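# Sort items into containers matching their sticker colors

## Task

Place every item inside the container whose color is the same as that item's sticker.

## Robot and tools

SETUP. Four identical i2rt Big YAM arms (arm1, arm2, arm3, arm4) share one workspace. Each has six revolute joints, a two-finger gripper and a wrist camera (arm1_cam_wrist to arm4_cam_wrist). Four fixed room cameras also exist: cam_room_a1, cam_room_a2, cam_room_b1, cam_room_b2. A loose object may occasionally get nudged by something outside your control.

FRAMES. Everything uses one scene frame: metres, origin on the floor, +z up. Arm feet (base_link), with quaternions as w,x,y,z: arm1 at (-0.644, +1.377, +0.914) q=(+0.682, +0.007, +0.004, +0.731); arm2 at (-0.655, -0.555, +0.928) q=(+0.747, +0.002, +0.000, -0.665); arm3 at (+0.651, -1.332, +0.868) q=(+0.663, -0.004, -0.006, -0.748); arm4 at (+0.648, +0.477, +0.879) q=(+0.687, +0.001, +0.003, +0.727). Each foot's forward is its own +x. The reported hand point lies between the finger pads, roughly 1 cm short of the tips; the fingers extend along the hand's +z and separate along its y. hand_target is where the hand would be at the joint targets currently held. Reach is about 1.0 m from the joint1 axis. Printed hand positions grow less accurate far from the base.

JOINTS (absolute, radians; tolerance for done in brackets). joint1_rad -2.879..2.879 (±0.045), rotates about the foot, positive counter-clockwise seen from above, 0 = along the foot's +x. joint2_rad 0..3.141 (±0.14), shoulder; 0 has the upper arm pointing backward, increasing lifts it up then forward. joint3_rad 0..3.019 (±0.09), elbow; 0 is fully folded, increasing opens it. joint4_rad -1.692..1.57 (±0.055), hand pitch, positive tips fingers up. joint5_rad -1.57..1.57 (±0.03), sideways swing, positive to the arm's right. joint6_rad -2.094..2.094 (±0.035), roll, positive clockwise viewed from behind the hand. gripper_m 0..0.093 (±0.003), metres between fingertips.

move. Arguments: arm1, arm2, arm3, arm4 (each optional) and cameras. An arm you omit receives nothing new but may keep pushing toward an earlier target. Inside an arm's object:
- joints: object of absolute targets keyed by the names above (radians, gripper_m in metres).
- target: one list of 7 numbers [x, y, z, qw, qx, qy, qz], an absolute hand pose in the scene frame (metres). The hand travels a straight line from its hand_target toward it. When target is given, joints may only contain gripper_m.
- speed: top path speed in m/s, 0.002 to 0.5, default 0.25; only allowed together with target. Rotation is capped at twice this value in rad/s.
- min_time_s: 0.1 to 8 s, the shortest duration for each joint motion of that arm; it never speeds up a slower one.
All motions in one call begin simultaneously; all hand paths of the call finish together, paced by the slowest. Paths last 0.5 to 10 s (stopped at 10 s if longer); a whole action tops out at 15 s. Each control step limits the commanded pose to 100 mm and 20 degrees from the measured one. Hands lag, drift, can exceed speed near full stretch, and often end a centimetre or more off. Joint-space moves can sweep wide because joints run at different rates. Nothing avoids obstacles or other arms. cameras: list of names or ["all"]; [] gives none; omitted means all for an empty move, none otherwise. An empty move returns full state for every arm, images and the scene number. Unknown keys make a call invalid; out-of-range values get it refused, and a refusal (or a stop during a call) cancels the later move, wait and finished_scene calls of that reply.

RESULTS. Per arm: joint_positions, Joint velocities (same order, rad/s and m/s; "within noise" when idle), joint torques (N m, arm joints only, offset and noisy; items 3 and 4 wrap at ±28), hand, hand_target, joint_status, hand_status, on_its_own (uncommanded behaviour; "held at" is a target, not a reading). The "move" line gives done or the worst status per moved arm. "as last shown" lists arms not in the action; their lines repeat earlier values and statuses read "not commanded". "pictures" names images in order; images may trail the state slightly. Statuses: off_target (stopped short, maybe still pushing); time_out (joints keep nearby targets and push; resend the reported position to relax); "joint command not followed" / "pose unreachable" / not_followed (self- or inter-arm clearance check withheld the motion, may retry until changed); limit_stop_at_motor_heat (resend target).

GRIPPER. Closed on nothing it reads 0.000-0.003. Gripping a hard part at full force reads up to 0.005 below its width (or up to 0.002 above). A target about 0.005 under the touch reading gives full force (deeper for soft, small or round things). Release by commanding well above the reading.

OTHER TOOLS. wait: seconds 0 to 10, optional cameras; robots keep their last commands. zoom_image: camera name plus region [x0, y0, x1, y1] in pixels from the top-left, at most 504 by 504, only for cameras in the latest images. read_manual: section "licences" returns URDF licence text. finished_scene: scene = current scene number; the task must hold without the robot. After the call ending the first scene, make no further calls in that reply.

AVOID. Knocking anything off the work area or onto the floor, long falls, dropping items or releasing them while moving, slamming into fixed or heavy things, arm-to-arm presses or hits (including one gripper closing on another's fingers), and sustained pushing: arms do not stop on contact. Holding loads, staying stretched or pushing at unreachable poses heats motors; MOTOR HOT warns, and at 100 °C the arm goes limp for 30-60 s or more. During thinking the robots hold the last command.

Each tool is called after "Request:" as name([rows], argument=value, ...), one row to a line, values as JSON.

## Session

Request:
move(arm1={"joints":{"joint1_rad":1.5,"joint2_rad":0.6,"joint3_rad":1.38,"joint4_rad":-1.42,"joint5_rad":0,"joint6_rad":0},"min_time_s":2}, arm2={"joints":{"joint1_rad":-1.6,"joint2_rad":0.62,"joint3_rad":1.4,"joint5_rad":0,"joint6_rad":0,"joint4_rad":-1.45},"min_time_s":2}, arm4={"joints":{"joint1_rad":-1.63,"joint2_rad":0.6,"joint3_rad":1.38,"joint4_rad":-1.49,"joint5_rad":0,"joint6_rad":0},"min_time_s":2}, arm3={"joints":{"joint1_rad":1.69,"joint2_rad":0.62,"joint3_rad":1.4,"joint4_rad":-1.49,"joint5_rad":0,"joint6_rad":0},"min_time_s":2}, cameras=["all"])

Scene clock: 2.63 s.
Joint torques (N m): arm1=[-1.2 2.96 13.41 2.32 -0.06 -0.08] | arm2=[0.32 -0.38 9.7 3.12 0.13 -0.08] | arm3=[2.14 0.67 8.24 1.2 0.13 -0.11] | arm4=[0.21 0.85 6.98 0.87 0.2 0.14]
Motor temperatures (°C): arm1=[20 23 27 23 21 21 21] | arm2=[23 24 26 22 22 20 23] | arm3=[24 23 23 23 24 23 23] | arm4=[22 21 23 22 24 21 24]
Heat: arm1: hottest joint3_rad 27 °C; arm2: hottest joint3_rad 26 °C; arm3: hottest joint1_rad 24 °C; arm4: hottest joint5_rad 24 °C.
move: arm1 done; arm2 done; arm3 done; arm4 done
Joint velocities: within noise
arm1.joint_positions: joint1_rad=+1.493 joint2_rad=+0.611 joint3_rad=+1.332 joint4_rad=-1.439 joint5_rad=+0.001 joint6_rad=+0.008 gripper_m=+0.09397
arm1.joint_status: all done
arm1.hand: x=-0.8601 y=+1.3786 z=+1.4100 quat_wxyz=(-0.002, +0.907, -0.007, -0.421) (m; scene frame)
arm1.hand_target: x=-0.8536 y=+1.3768 z=+1.4382 quat_wxyz=(-0.002, +0.890, +0.000, -0.456) (m; scene frame)
arm1.hand_status: not commanded
arm2.joint_positions: joint1_rad=-1.595 joint2_rad=+0.629 joint3_rad=+1.395 joint4_rad=-1.470 joint5_rad=-0.003 joint6_rad=+0.015 gripper_m=+0.09397
arm2.joint_status: all done
arm2.hand: x=-0.8752 y=-0.5775 z=+1.4400 quat_wxyz=(-0.023, -0.907, -0.037, +0.418) (m; scene frame)
arm2.hand_target: x=-0.8743 y=-0.5757 z=+1.4481 quat_wxyz=(-0.018, -0.900, -0.040, +0.434) (m; scene frame)
arm2.hand_status: not commanded
arm3.joint_positions: joint1_rad=+1.679 joint2_rad=+0.629 joint3_rad=+1.395 joint4_rad=-1.482 joint5_rad=-0.003 joint6_rad=+0.007 gripper_m=+0.09398
arm3.joint_status: all done
arm3.hand: x=+0.8683 y=-1.3274 z=+1.3779 quat_wxyz=(-0.415, -0.006, -0.910, +0.006) (m; scene frame)
arm3.hand_target: x=+0.8631 y=-1.3254 z=+1.3805 quat_wxyz=(-0.418, +0.002, -0.909, +0.007) (m; scene frame)
arm3.hand_status: not commanded
arm4.joint_positions: joint1_rad=-1.626 joint2_rad=+0.613 joint3_rad=+1.382 joint4_rad=-1.478 joint5_rad=-0.003 joint6_rad=-0.014 gripper_m=+0.09398
arm4.joint_status: all done
arm4.hand: x=+0.8643 y=+0.4793 z=+1.3861 quat_wxyz=(-0.415, +0.008, -0.910, +0.003) (m; scene frame)
arm4.hand_target: x=+0.8576 y=+0.4780 z=+1.3854 quat_wxyz=(-0.415, -0.001, -0.910, +0.002) (m; scene frame)
arm4.hand_status: not commanded
pictures: arm1_cam_wrist, arm2_cam_wrist, arm3_cam_wrist, arm4_cam_wrist, cam_room_a1, cam_room_a2, cam_room_b1, cam_room_b2
Images, in order (width x height): arm1_cam_wrist 672x504, arm2_cam_wrist 672x504, arm3_cam_wrist 672x504, arm4_cam_wrist 672x504, cam_room_a1 672x504, cam_room_a2 672x504, cam_room_b1 672x504, cam_room_b2 672x504.

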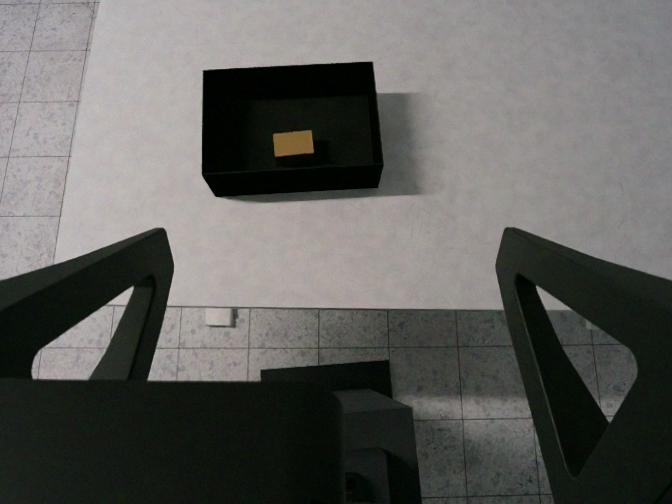

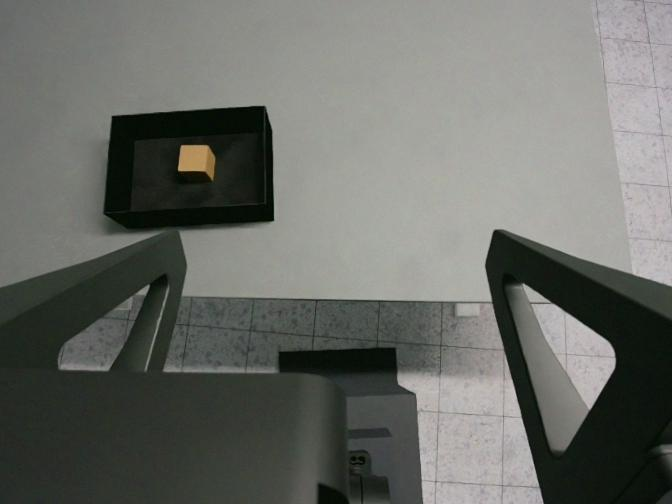

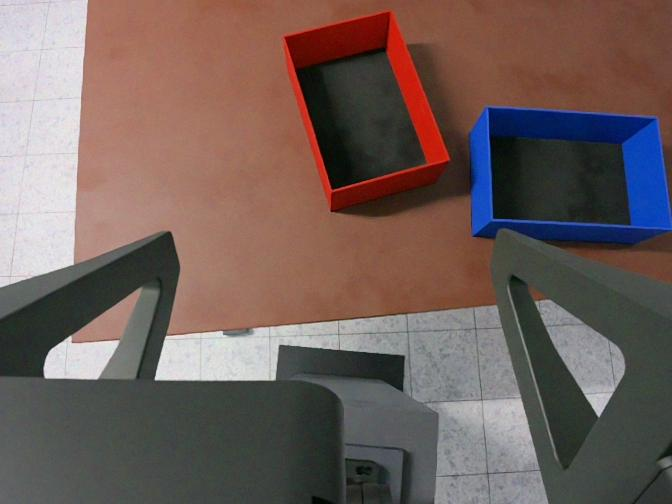

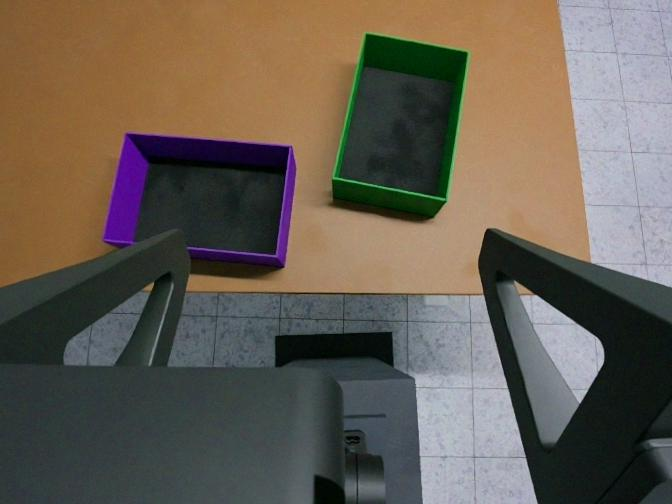

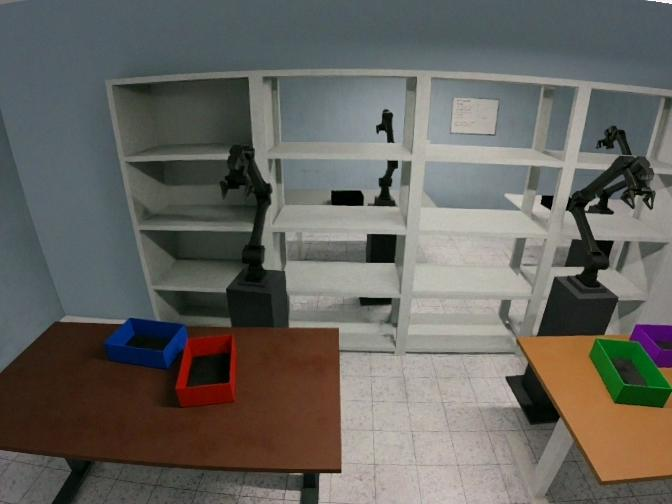

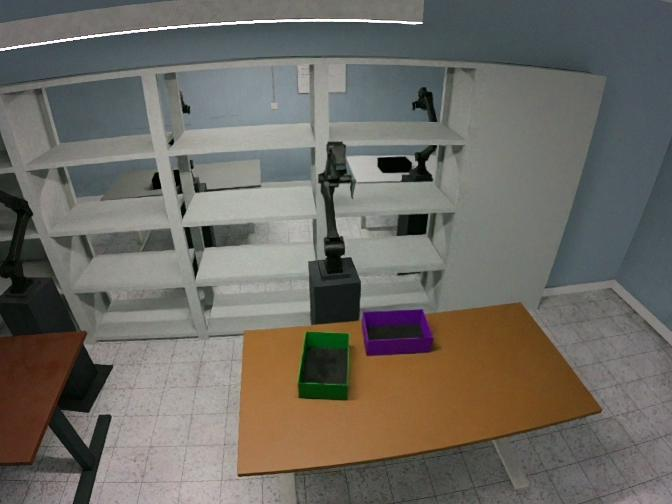

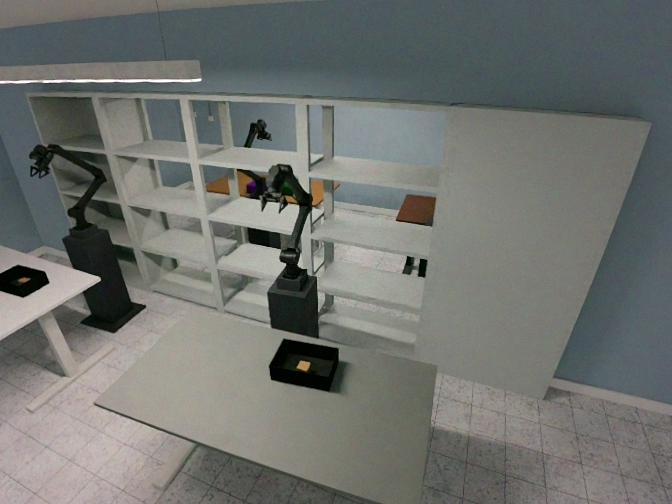

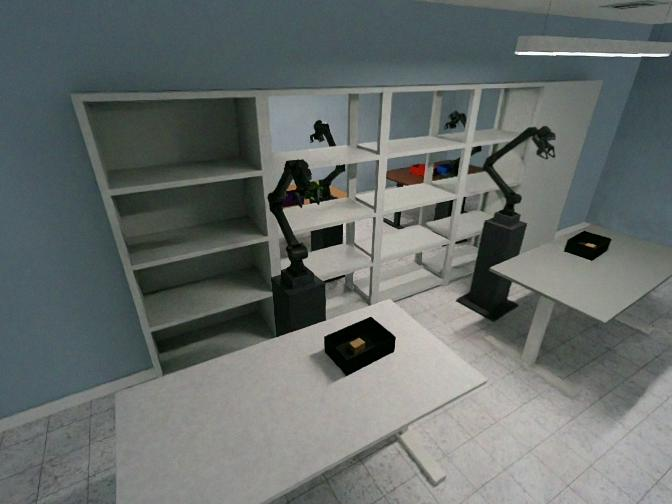

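Request:
zoom_image(camera="cam_room_b1", region=[265, 330, 345, 400])

Request:
zoom_image(camera="cam_room_b2", region=[320, 310, 400, 380])

Request:
zoom_image(camera="arm1_cam_wrist", region=[200, 60, 400, 200])

Request:
zoom_image(camera="arm2_cam_wrist", region=[90, 90, 290, 230])

Request:
zoom_image(camera="cam_room_b1", region=[0, 250, 70, 310])

Request:
zoom_image(camera="cam_room_b2", region=[550, 220, 630, 270])

Scaled by 6.300.

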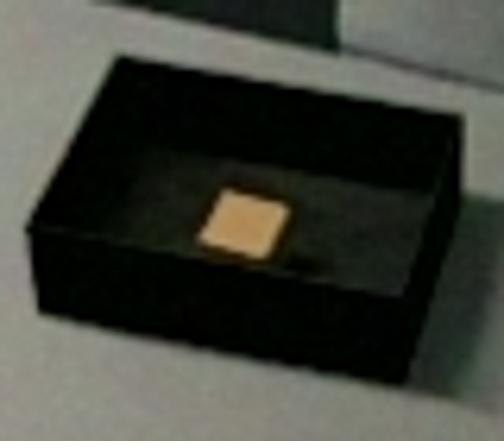

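Scaled by 6.300.

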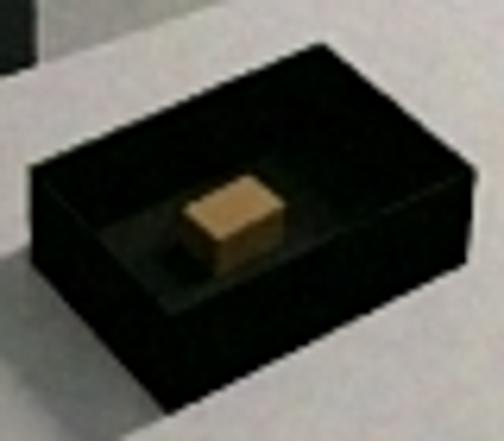

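Scaled by 2.520.

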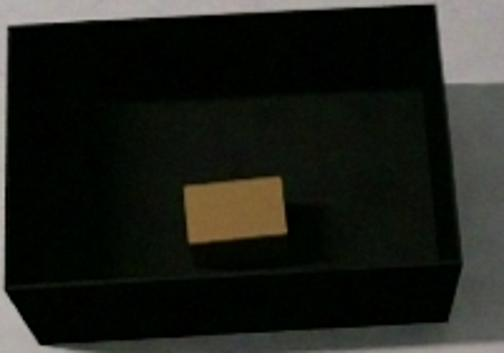

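Scaled by 2.520.

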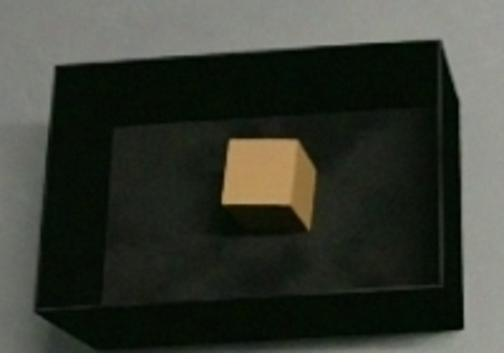

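Scaled by 7.200.

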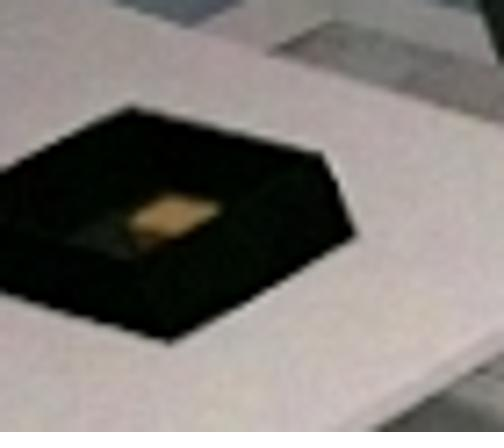

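Scaled by 6.300.

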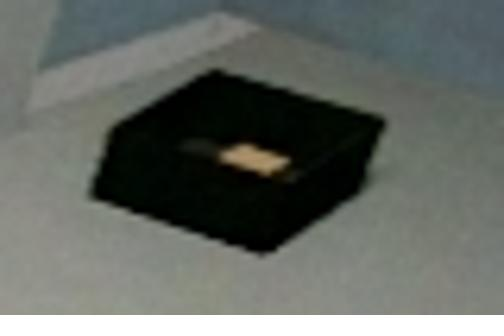

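Request:
move(arm1={"target":[-1.205,1.30,0.885,-0.0113,-0.965,-0.0421,0.2586],"speed":0.35}, arm2={"target":[-1.175,-0.862,0.88,-0.0068,-0.9656,-0.0253,0.2587],"speed":0.35}, cameras=["arm1_cam_wrist","arm2_cam_wrist"])

Scene clock: 27.37 s.
Joint torques (N m): arm1=[-1.2 -12.86 11.11 1.78 -0.05 0.03] | arm2=[1.44 -18.02 11.19 2.02 0.11 0.22] | arm3=[2.14 0.85 8.24 1.2 0.13 -0.12] | arm4=[0.09 0.85 7.04 0.72 0.22 0.17]
Motor temperatures (°C): arm1=[20 23 31 23 21 21 21] | arm2=[23 24 28 22 22 20 23] | arm3=[24 23 24 23 24 23 23] | arm4=[22 21 26 22 24 21 24]
Heat: arm1: hottest joint3_rad 31 °C; arm2: hottest joint3_rad 28 °C; arm3: hottest joint1_rad 24 °C; arm4: hottest joint3_rad 26 °C.
move: arm1 off_target; arm2 off_target
Joint velocities: within noise
arm1.joint_positions: joint1_rad=+1.636 joint2_rad=+1.873 joint3_rad=+0.958 joint4_rad=-0.206 joint5_rad=+0.027 joint6_rad=+0.052 gripper_m=+0.09397
arm1.joint_status: not commanded
arm1.hand: x=-1.1802 y=+1.3102 z=+0.8677 quat_wxyz=(+0.006, +0.972, +0.038, -0.231) (m; scene frame)
arm1.hand_target: x=-1.2037 y=+1.3002 z=+0.8857 quat_wxyz=(+0.011, +0.965, +0.042, -0.259) (m; scene frame)
arm1.hand_status: off_target (0.032 m and 3.4 deg from the pose sent, 0.633 m and 20.6 deg at the start)
arm2.joint_positions: joint1_rad=-1.086 joint2_rad=+1.966 joint3_rad=+1.116 joint4_rad=-0.300 joint5_rad=+0.269 joint6_rad=+0.481 gripper_m=+0.09397
arm2.joint_status: not commanded
arm2.hand: x=-1.1603 y=-0.8455 z=+0.8724 quat_wxyz=(+0.007, -0.969, -0.031, +0.244) (m; scene frame)
arm2.hand_target: x=-1.1742 y=-0.8617 z=+0.8807 quat_wxyz=(-0.007, -0.966, -0.026, +0.259) (m; scene frame)
arm2.hand_status: off_target (0.023 m and 2.5 deg from the pose sent, 0.696 m and 19.6 deg at the start)
arm3, arm4: as last shown
pictures: arm1_cam_wrist, arm2_cam_wrist
Images, in order (width x height): arm1_cam_wrist 672x504, arm2_cam_wrist 672x504.

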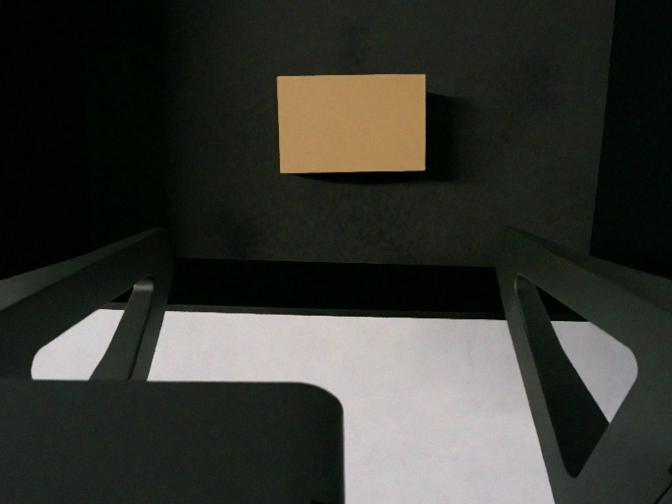

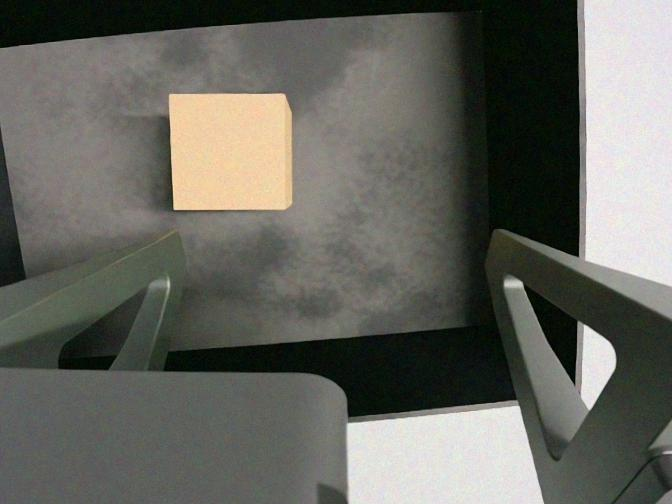

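Request:
move(arm1={"target":[-1.243,1.307,0.815,-0.0113,-0.965,-0.0421,0.2586],"speed":0.25}, arm2={"target":[-1.202,-0.910,0.812,-0.0068,-0.9656,-0.0253,0.2587],"speed":0.25}, cameras=["arm1_cam_wrist","arm2_cam_wrist"])

Scene clock: 44.97 s.
Joint torques (N m): arm1=[-2.84 -14.97 10 1.68 -0.01 -0.02] | arm2=[0.91 -20.19 10.99 1.96 0.44 0.21] | arm3=[2.14 0.79 8.24 1.18 0.14 -0.11] | arm4=[0.56 0.97 7.08 0.96 0.17 0.16]
Motor temperatures (°C): arm1=[20 24 32 23 21 21 21] | arm2=[23 25 29 22 22 20 23] | arm3=[24 23 25 23 24 23 23] | arm4=[22 21 27 22 24 21 24]
Heat: arm1: hottest joint3_rad 32 °C; arm2: hottest joint3_rad 29 °C; arm3: hottest joint3_rad 25 °C; arm4: hottest joint3_rad 27 °C.
move: arm1 off_target; arm2 off_target
Joint velocities: within noise
arm1.joint_positions: joint1_rad=+1.636 joint2_rad=+2.091 joint3_rad=+1.065 joint4_rad=-0.098 joint5_rad=+0.016 joint6_rad=+0.040 gripper_m=+0.09397
arm1.joint_status: not commanded
arm1.hand: x=-1.2149 y=+1.3041 z=+0.7976 quat_wxyz=(+0.010, +0.972, +0.044, -0.229) (m; scene frame)
arm1.hand_target: x=-1.2418 y=+1.3073 z=+0.8160 quat_wxyz=(+0.011, +0.965, +0.042, -0.259) (m; scene frame)
arm1.hand_status: off_target (0.033 m and 3.5 deg from the pose sent, 0.082 m and 3.4 deg at the start)
arm2.joint_positions: joint1_rad=-1.037 joint2_rad=+2.184 joint3_rad=+1.285 joint4_rad=-0.260 joint5_rad=+0.280 joint6_rad=+0.520 gripper_m=+0.09397
arm2.joint_status: not commanded
arm2.hand: x=-1.1852 y=-0.8975 z=+0.8069 quat_wxyz=(+0.004, -0.969, -0.035, +0.243) (m; scene frame)
arm2.hand_target: x=-1.2012 y=-0.9096 z=+0.8126 quat_wxyz=(-0.007, -0.966, -0.025, +0.259) (m; scene frame)
arm2.hand_status: off_target (0.022 m and 2.5 deg from the pose sent, 0.098 m and 2.5 deg at the start)
arm3, arm4: as last shown
pictures: arm1_cam_wrist, arm2_cam_wrist
Images, in order (width x height): arm1_cam_wrist 672x504, arm2_cam_wrist 672x504.

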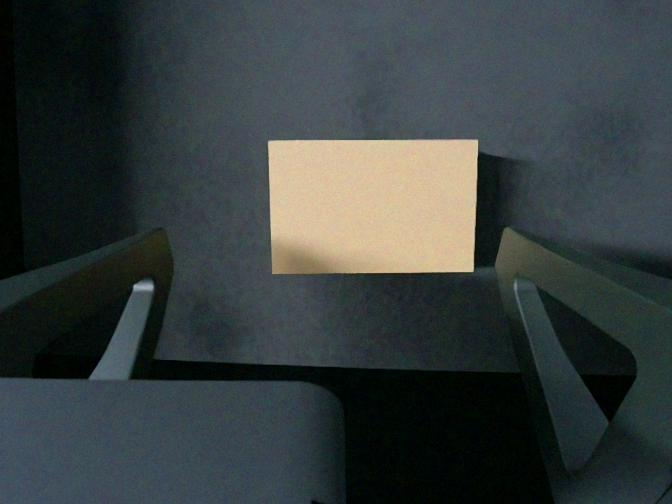

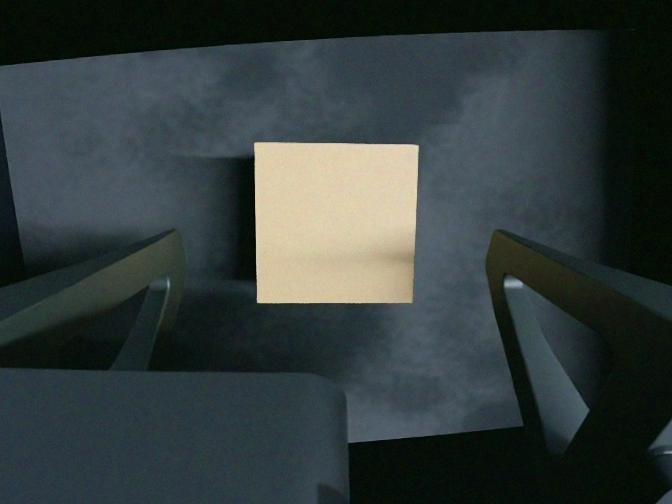

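Request:
move(arm1={"target":[-1.253,1.325,0.752,-0.0113,-0.965,-0.0421,0.2586],"speed":0.12}, arm2={"target":[-1.206,-0.910,0.747,-0.0068,-0.9656,-0.0253,0.2587],"speed":0.12}, cameras=["arm1_cam_wrist","arm2_cam_wrist"])

Scene clock: 54.33 s.
Joint torques (N m): arm1=[-2.43 -14.8 8.83 1.8 -0.07 -0.02] | arm2=[0.44 -20.13 9.92 2.19 0.36 0.18] | arm3=[2.02 0.91 8.25 1.21 0.14 -0.12] | arm4=[0.32 0.73 7.12 0.83 0.17 0.18]
Motor temperatures (°C): arm1=[20 24 32 23 21 21 21] | arm2=[23 25 30 22 22 20 23] | arm3=[24 23 25 23 24 23 23] | arm4=[22 21 27 22 24 21 24]
Heat: arm1: hottest joint3_rad 32 °C; arm2: hottest joint3_rad 30 °C; arm3: hottest joint3_rad 25 °C; arm4: hottest joint3_rad 27 °C.
move: arm1 off_target; arm2 off_target
Joint velocities: within noise
arm1.joint_positions: joint1_rad=+1.596 joint2_rad=+2.237 joint3_rad=+1.117 joint4_rad=+0.011 joint5_rad=-0.002 joint6_rad=+0.009 gripper_m=+0.09397
arm1.joint_status: not commanded
arm1.hand: x=-1.2300 y=+1.3227 z=+0.7434 quat_wxyz=(+0.011, +0.971, +0.042, -0.236) (m; scene frame)
arm1.hand_target: x=-1.2522 y=+1.3252 z=+0.7529 quat_wxyz=(+0.011, +0.965, +0.042, -0.259) (m; scene frame)
arm1.hand_status: off_target (0.025 m and 2.7 deg from the pose sent, 0.063 m and 3.5 deg at the start)
arm2.joint_positions: joint1_rad=-1.037 joint2_rad=+2.317 joint3_rad=+1.328 joint4_rad=-0.163 joint5_rad=+0.280 joint6_rad=+0.520 gripper_m=+0.09397
arm2.joint_status: not commanded
arm2.hand: x=-1.1908 y=-0.9016 z=+0.7488 quat_wxyz=(+0.002, -0.969, -0.035, +0.246) (m; scene frame)
arm2.hand_target: x=-1.2054 y=-0.9096 z=+0.7476 quat_wxyz=(-0.007, -0.966, -0.025, +0.259) (m; scene frame)
arm2.hand_status: off_target (0.017 m and 2.1 deg from the pose sent, 0.065 m and 2.5 deg at the start)
arm3, arm4: as last shown
pictures: arm1_cam_wrist, arm2_cam_wrist
Images, in order (width x height): arm1_cam_wrist 672x504, arm2_cam_wrist 672x504.

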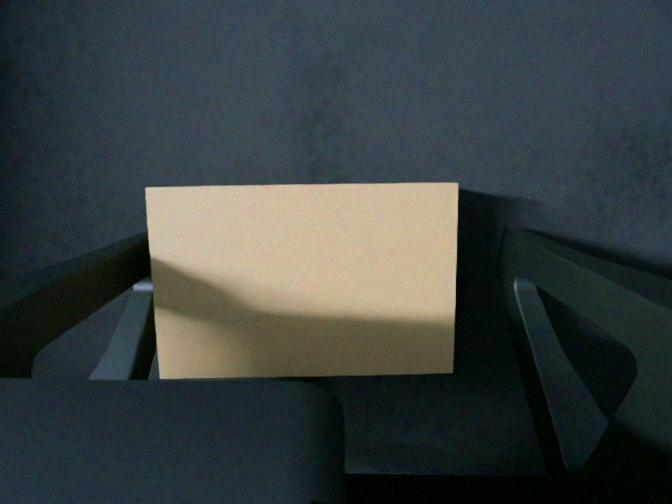

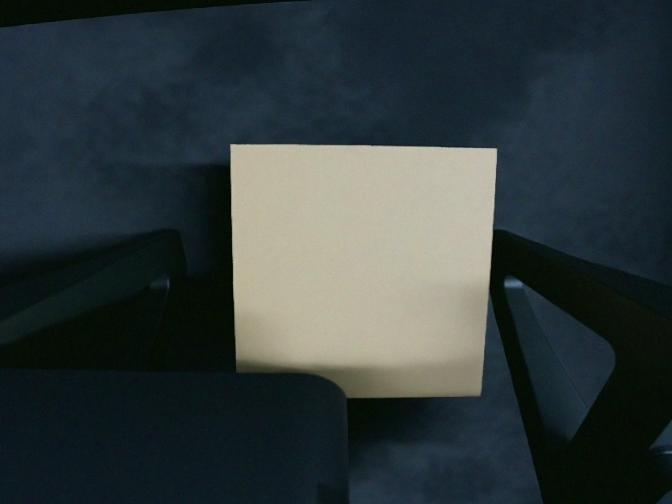

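Request:
move(arm1={"joints":{"gripper_m":0.060}}, arm2={"joints":{"gripper_m":0.046}}, cameras=["arm1_cam_wrist","arm2_cam_wrist"])

Request:
move(arm1={"target":[-1.245,1.325,0.95,-0.0113,-0.965,-0.0421,0.2586],"speed":0.2}, arm2={"target":[-1.20,-0.910,0.95,-0.0068,-0.9656,-0.0253,0.2587],"speed":0.2})

Request:
move(arm1={"target":[-1.0,1.35,1.2,-0.0113,-0.965,-0.0421,0.2586],"speed":0.35}, arm2={"target":[-1.0,-0.77,1.2,-0.0068,-0.9656,-0.0253,0.2587],"speed":0.35})

Request:
move(arm1={"joints":{"joint2_rad":0.62,"joint3_rad":1.4,"joint4_rad":0.3},"min_time_s":1.6}, arm2={"joints":{"joint2_rad":0.62,"joint3_rad":1.4,"joint4_rad":0.3},"min_time_s":1.6}, cameras=["arm1_cam_wrist","arm2_cam_wrist","cam_room_b1","cam_room_b2"])

Scene clock: 65.70 s.
Joint torques (N m): arm1=[-2.14 -14.62 8.8 1.72 -0.03 -0.03] | arm2=[0.62 -20.25 9.89 2.21 0.33 0.18] | arm3=[2.02 0.79 8.21 1.2 0.13 -0.11] | arm4=[0.85 0.85 7.2 0.81 0.21 0.15]
Motor temperatures (°C): arm1=[20 25 31 23 21 21 21] | arm2=[23 26 30 22 22 20 23] | arm3=[24 23 25 23 24 23 23] | arm4=[22 21 28 22 24 21 24]
Heat: arm1: hottest joint3_rad 31 °C; arm2: hottest joint3_rad 30 °C; arm3: hottest joint3_rad 25 °C; arm4: hottest joint3_rad 28 °C.
move: arm1 off_target; arm2 off_target
Joint velocities: within noise
arm1.joint_positions: joint1_rad=+1.596 joint2_rad=+2.237 joint3_rad=+1.117 joint4_rad=+0.011 joint5_rad=-0.003 joint6_rad=+0.009 gripper_m=+0.06886
arm1.joint_status: gripper_m off_target (ended at +0.06888, target +0.06000)
arm1.hand: x=-1.2302 y=+1.3225 z=+0.7435 quat_wxyz=(+0.011, +0.971, +0.042, -0.236) (m; scene frame)
arm1.hand_target: x=-1.2522 y=+1.3252 z=+0.7529 quat_wxyz=(+0.011, +0.965, +0.042, -0.259) (m; scene frame)
arm1.hand_status: not commanded
arm2.joint_positions: joint1_rad=-1.037 joint2_rad=+2.317 joint3_rad=+1.328 joint4_rad=-0.162 joint5_rad=+0.281 joint6_rad=+0.520 gripper_m=+0.05309
arm2.joint_status: gripper_m off_target (ended at +0.05312, target +0.04600)
arm2.hand: x=-1.1911 y=-0.9017 z=+0.7490 quat_wxyz=(+0.002, -0.968, -0.034, +0.247) (m; scene frame)
arm2.hand_target: x=-1.2055 y=-0.9096 z=+0.7476 quat_wxyz=(-0.007, -0.966, -0.025, +0.259) (m; scene frame)
arm2.hand_status: not commanded
arm3, arm4: as last shown
pictures: arm1_cam_wrist, arm2_cam_wrist
Images, in order (width x height): arm1_cam_wrist 672x504, arm2_cam_wrist 672x504.

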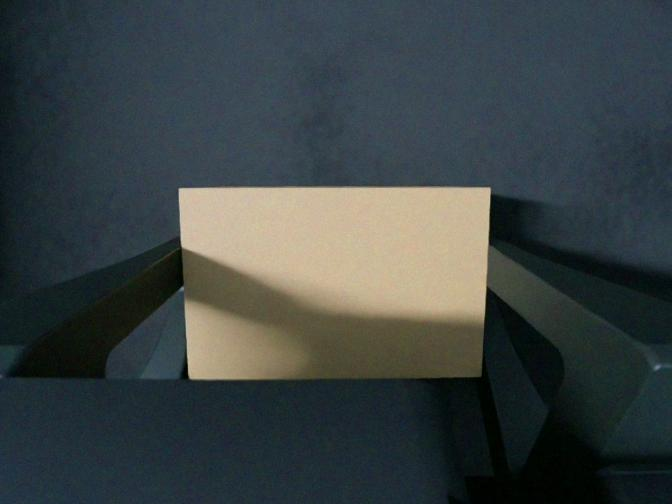

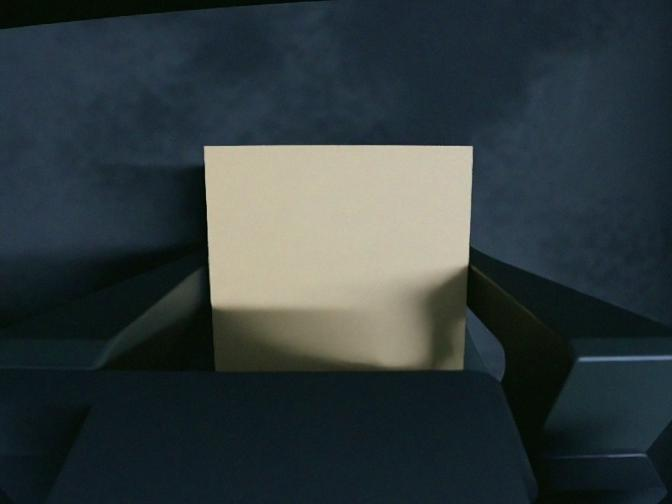

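Scene clock: 67.40 s.
Joint torques (N m): arm1=[-2.26 -14.45 12.37 0.85 0 -0.1] | arm2=[0.91 -21.19 12.07 1.07 0.45 0.21] | arm3=[1.96 0.73 8.23 1.22 0.14 -0.11] | arm4=[0.44 0.32 7.17 0.73 0.23 0.16]
Motor temperatures (°C): arm1=[20 25 31 23 21 21 21] | arm2=[23 26 30 22 22 20 23] | arm3=[24 23 25 23 24 23 23] | arm4=[22 21 28 22 24 21 24]
Heat: arm1: hottest joint3_rad 31 °C; arm2: hottest joint3_rad 30 °C; arm3: hottest joint3_rad 25 °C; arm4: hottest joint3_rad 28 °C.
move: arm1 off_target; arm2 off_target
Joint velocities: within noise
arm1.joint_positions: joint1_rad=+1.596 joint2_rad=+1.835 joint3_rad=+1.117 joint4_rad=-0.387 joint5_rad=-0.003 joint6_rad=+0.009 gripper_m=+0.06886
arm1.joint_status: not commanded
arm1.hand: x=-1.2264 y=+1.3221 z=+0.9284 quat_wxyz=(+0.012, +0.970, +0.042, -0.238) (m; scene frame)
arm1.hand_target: x=-1.2442 y=+1.3252 z=+0.9503 quat_wxyz=(+0.011, +0.965, +0.042, -0.259) (m; scene frame)
arm1.hand_status: off_target (0.029 m and 2.4 deg from the pose sent, 0.207 m and 2.7 deg at the start)
arm2.joint_positions: joint1_rad=-1.037 joint2_rad=+1.963 joint3_rad=+1.328 joint4_rad=-0.515 joint5_rad=+0.281 joint6_rad=+0.521 gripper_m=+0.05309
arm2.joint_status: not commanded
arm2.hand: x=-1.1903 y=-0.9014 z=+0.9340 quat_wxyz=(+0.001, -0.968, -0.034, +0.247) (m; scene frame)
arm2.hand_target: x=-1.1996 y=-0.9098 z=+0.9502 quat_wxyz=(-0.007, -0.966, -0.025, +0.259) (m; scene frame)
arm2.hand_status: off_target (0.021 m and 1.9 deg from the pose sent, 0.201 m and 2.0 deg at the start)
arm3, arm4: as last shown
pictures: none

Scene clock: 69.13 s.
Joint torques (N m): arm1=[-3.14 -2.02 15.88 0.98 -0.06 -0.03] | arm2=[1.44 -7.59 11.71 1.13 0.44 0.23] | arm3=[1.9 0.79 8.2 1.18 0.14 -0.11] | arm4=[0.32 0.67 7.17 0.75 0.19 0.18]
Motor temperatures (°C): arm1=[20 25 31 23 21 21 21] | arm2=[23 26 30 22 22 20 23] | arm3=[24 23 25 23 24 23 23] | arm4=[22 21 28 22 24 21 24]
Heat: arm1: hottest joint3_rad 31 °C; arm2: hottest joint3_rad 30 °C; arm3: hottest joint3_rad 25 °C; arm4: hottest joint3_rad 28 °C.
move: arm1 off_target; arm2 done
Joint velocities: within noise
arm1.joint_positions: joint1_rad=+1.583 joint2_rad=+0.947 joint3_rad=+0.955 joint4_rad=-1.100 joint5_rad=-0.010 joint6_rad=-0.006 gripper_m=+0.06886
arm1.joint_status: not commanded
arm1.hand: x=-0.9902 y=+1.3470 z=+1.1797 quat_wxyz=(+0.012, +0.969, +0.044, -0.244) (m; scene frame)
arm1.hand_target: x=-0.9993 y=+1.3500 z=+1.1997 quat_wxyz=(+0.011, +0.965, +0.042, -0.259) (m; scene frame)
arm1.hand_status: off_target (0.023 m and 1.7 deg from the pose sent, 0.355 m and 2.4 deg at the start)
arm2.joint_positions: joint1_rad=-1.014 joint2_rad=+1.105 joint3_rad=+1.090 joint4_rad=-1.092 joint5_rad=+0.295 joint6_rad=+0.549 gripper_m=+0.05309
arm2.joint_status: not commanded
arm2.hand: x=-1.0016 y=-0.7670 z=+1.2053 quat_wxyz=(-0.012, -0.963, -0.026, +0.267) (m; scene frame)
arm2.hand_target: x=-1.0000 y=-0.7699 z=+1.2001 quat_wxyz=(-0.007, -0.966, -0.025, +0.259) (m; scene frame)
arm2.hand_status: done (0.006 m and 1.2 deg from the pose sent, 0.352 m and 1.9 deg at the start)
arm3, arm4: as last shown
pictures: none

Scene clock: 71.40 s.
Joint torques (N m): arm1=[-2.49 6.3 9.46 0.83 -0.04 -0.07] | arm2=[1.49 2.61 9.83 1.28 -0.16 0.17] | arm3=[2.02 0.79 8.23 1.22 0.14 -0.12] | arm4=[0.73 0.67 7.1 0.79 0.21 0.15]
Motor temperatures (°C): arm1=[20 25 31 23 21 21 21] | arm2=[23 26 30 22 22 20 23] | arm3=[24 23 26 23 24 23 23] | arm4=[22 21 28 22 24 21 24]
Heat: arm1: hottest joint3_rad 31 °C; arm2: hottest joint3_rad 30 °C; arm3: hottest joint3_rad 26 °C; arm4: hottest joint3_rad 28 °C.
move: arm1 done; arm2 done
Joint velocities: within noise
arm1.joint_positions: joint1_rad=+1.583 joint2_rad=+0.611 joint3_rad=+1.377 joint4_rad=+0.294 joint5_rad=-0.010 joint6_rad=-0.006 gripper_m=+0.06886
arm1.joint_status: all done
arm1.hand: x=-0.7763 y=+1.3619 z=+1.8010 quat_wxyz=(+0.037, +0.244, +0.017, -0.969) (m; scene frame)
arm1.hand_target: x=-0.7708 y=+1.3636 z=+1.8095 quat_wxyz=(+0.028, +0.235, +0.017, -0.972) (m; scene frame)
arm1.hand_status: not commanded
arm2.joint_positions: joint1_rad=-1.014 joint2_rad=+0.613 joint3_rad=+1.380 joint4_rad=+0.294 joint5_rad=+0.295 joint6_rad=+0.550 gripper_m=+0.05309
arm2.joint_status: all done
arm2.hand: x=-0.8010 y=-0.6079 z=+1.8067 quat_wxyz=(-0.519, -0.259, +0.126, +0.805) (m; scene frame)
arm2.hand_target: x=-0.7965 y=-0.6054 z=+1.8141 quat_wxyz=(-0.530, -0.250, +0.129, +0.800) (m; scene frame)
arm2.hand_status: not commanded
arm3, arm4: as last shown
pictures: arm1_cam_wrist, arm2_cam_wrist, cam_room_b1, cam_room_b2
Images, in order (width x height): arm1_cam_wrist 672x504, arm2_cam_wrist 672x504, cam_room_b1 672x504, cam_room_b2 672x504.

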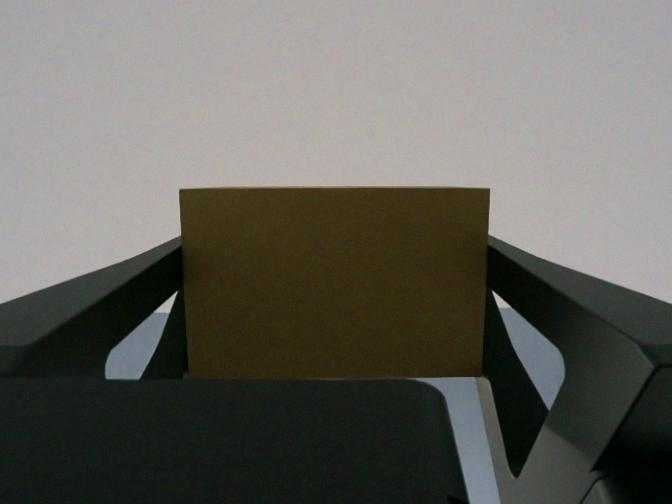

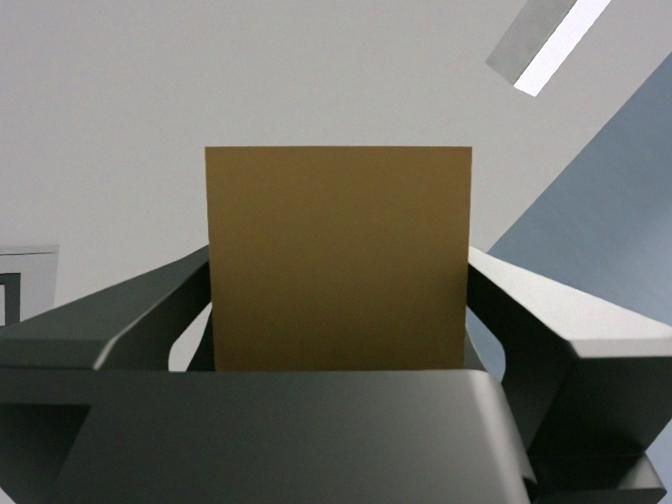

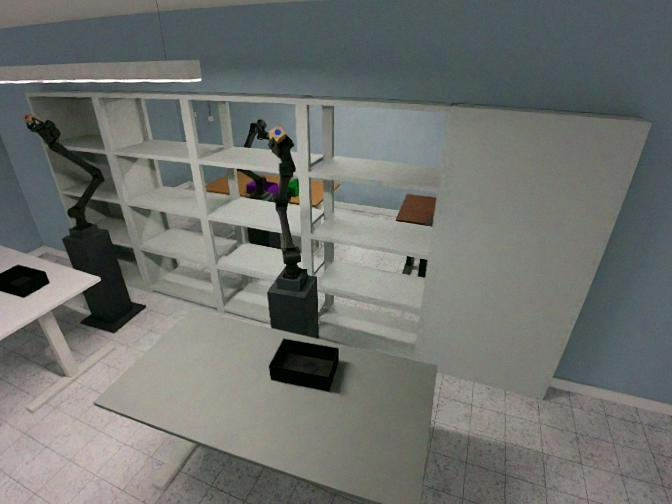

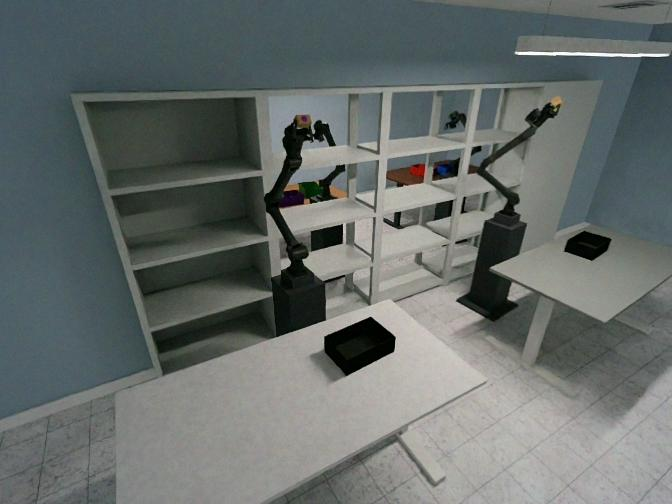

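Request:
zoom_image(camera="cam_room_b1", region=[250, 110, 310, 155])

Request:
zoom_image(camera="cam_room_b2", region=[275, 95, 335, 140])

Request:
zoom_image(camera="cam_room_b2", region=[525, 80, 585, 125])

Scaled by 8.400.

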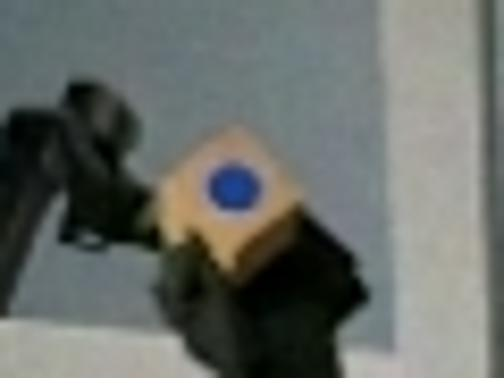

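Scaled by 8.400.

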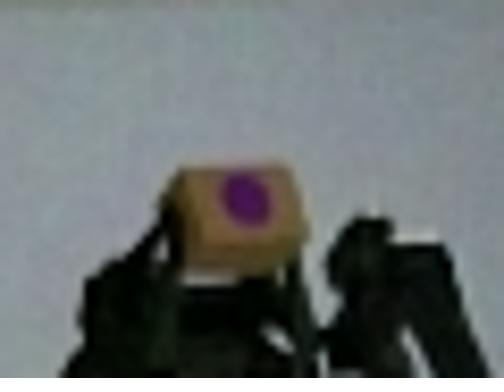

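Scaled by 8.400.

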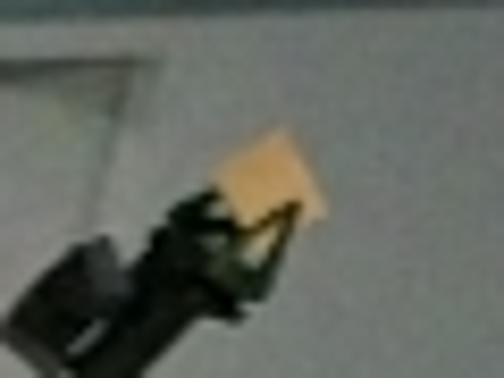

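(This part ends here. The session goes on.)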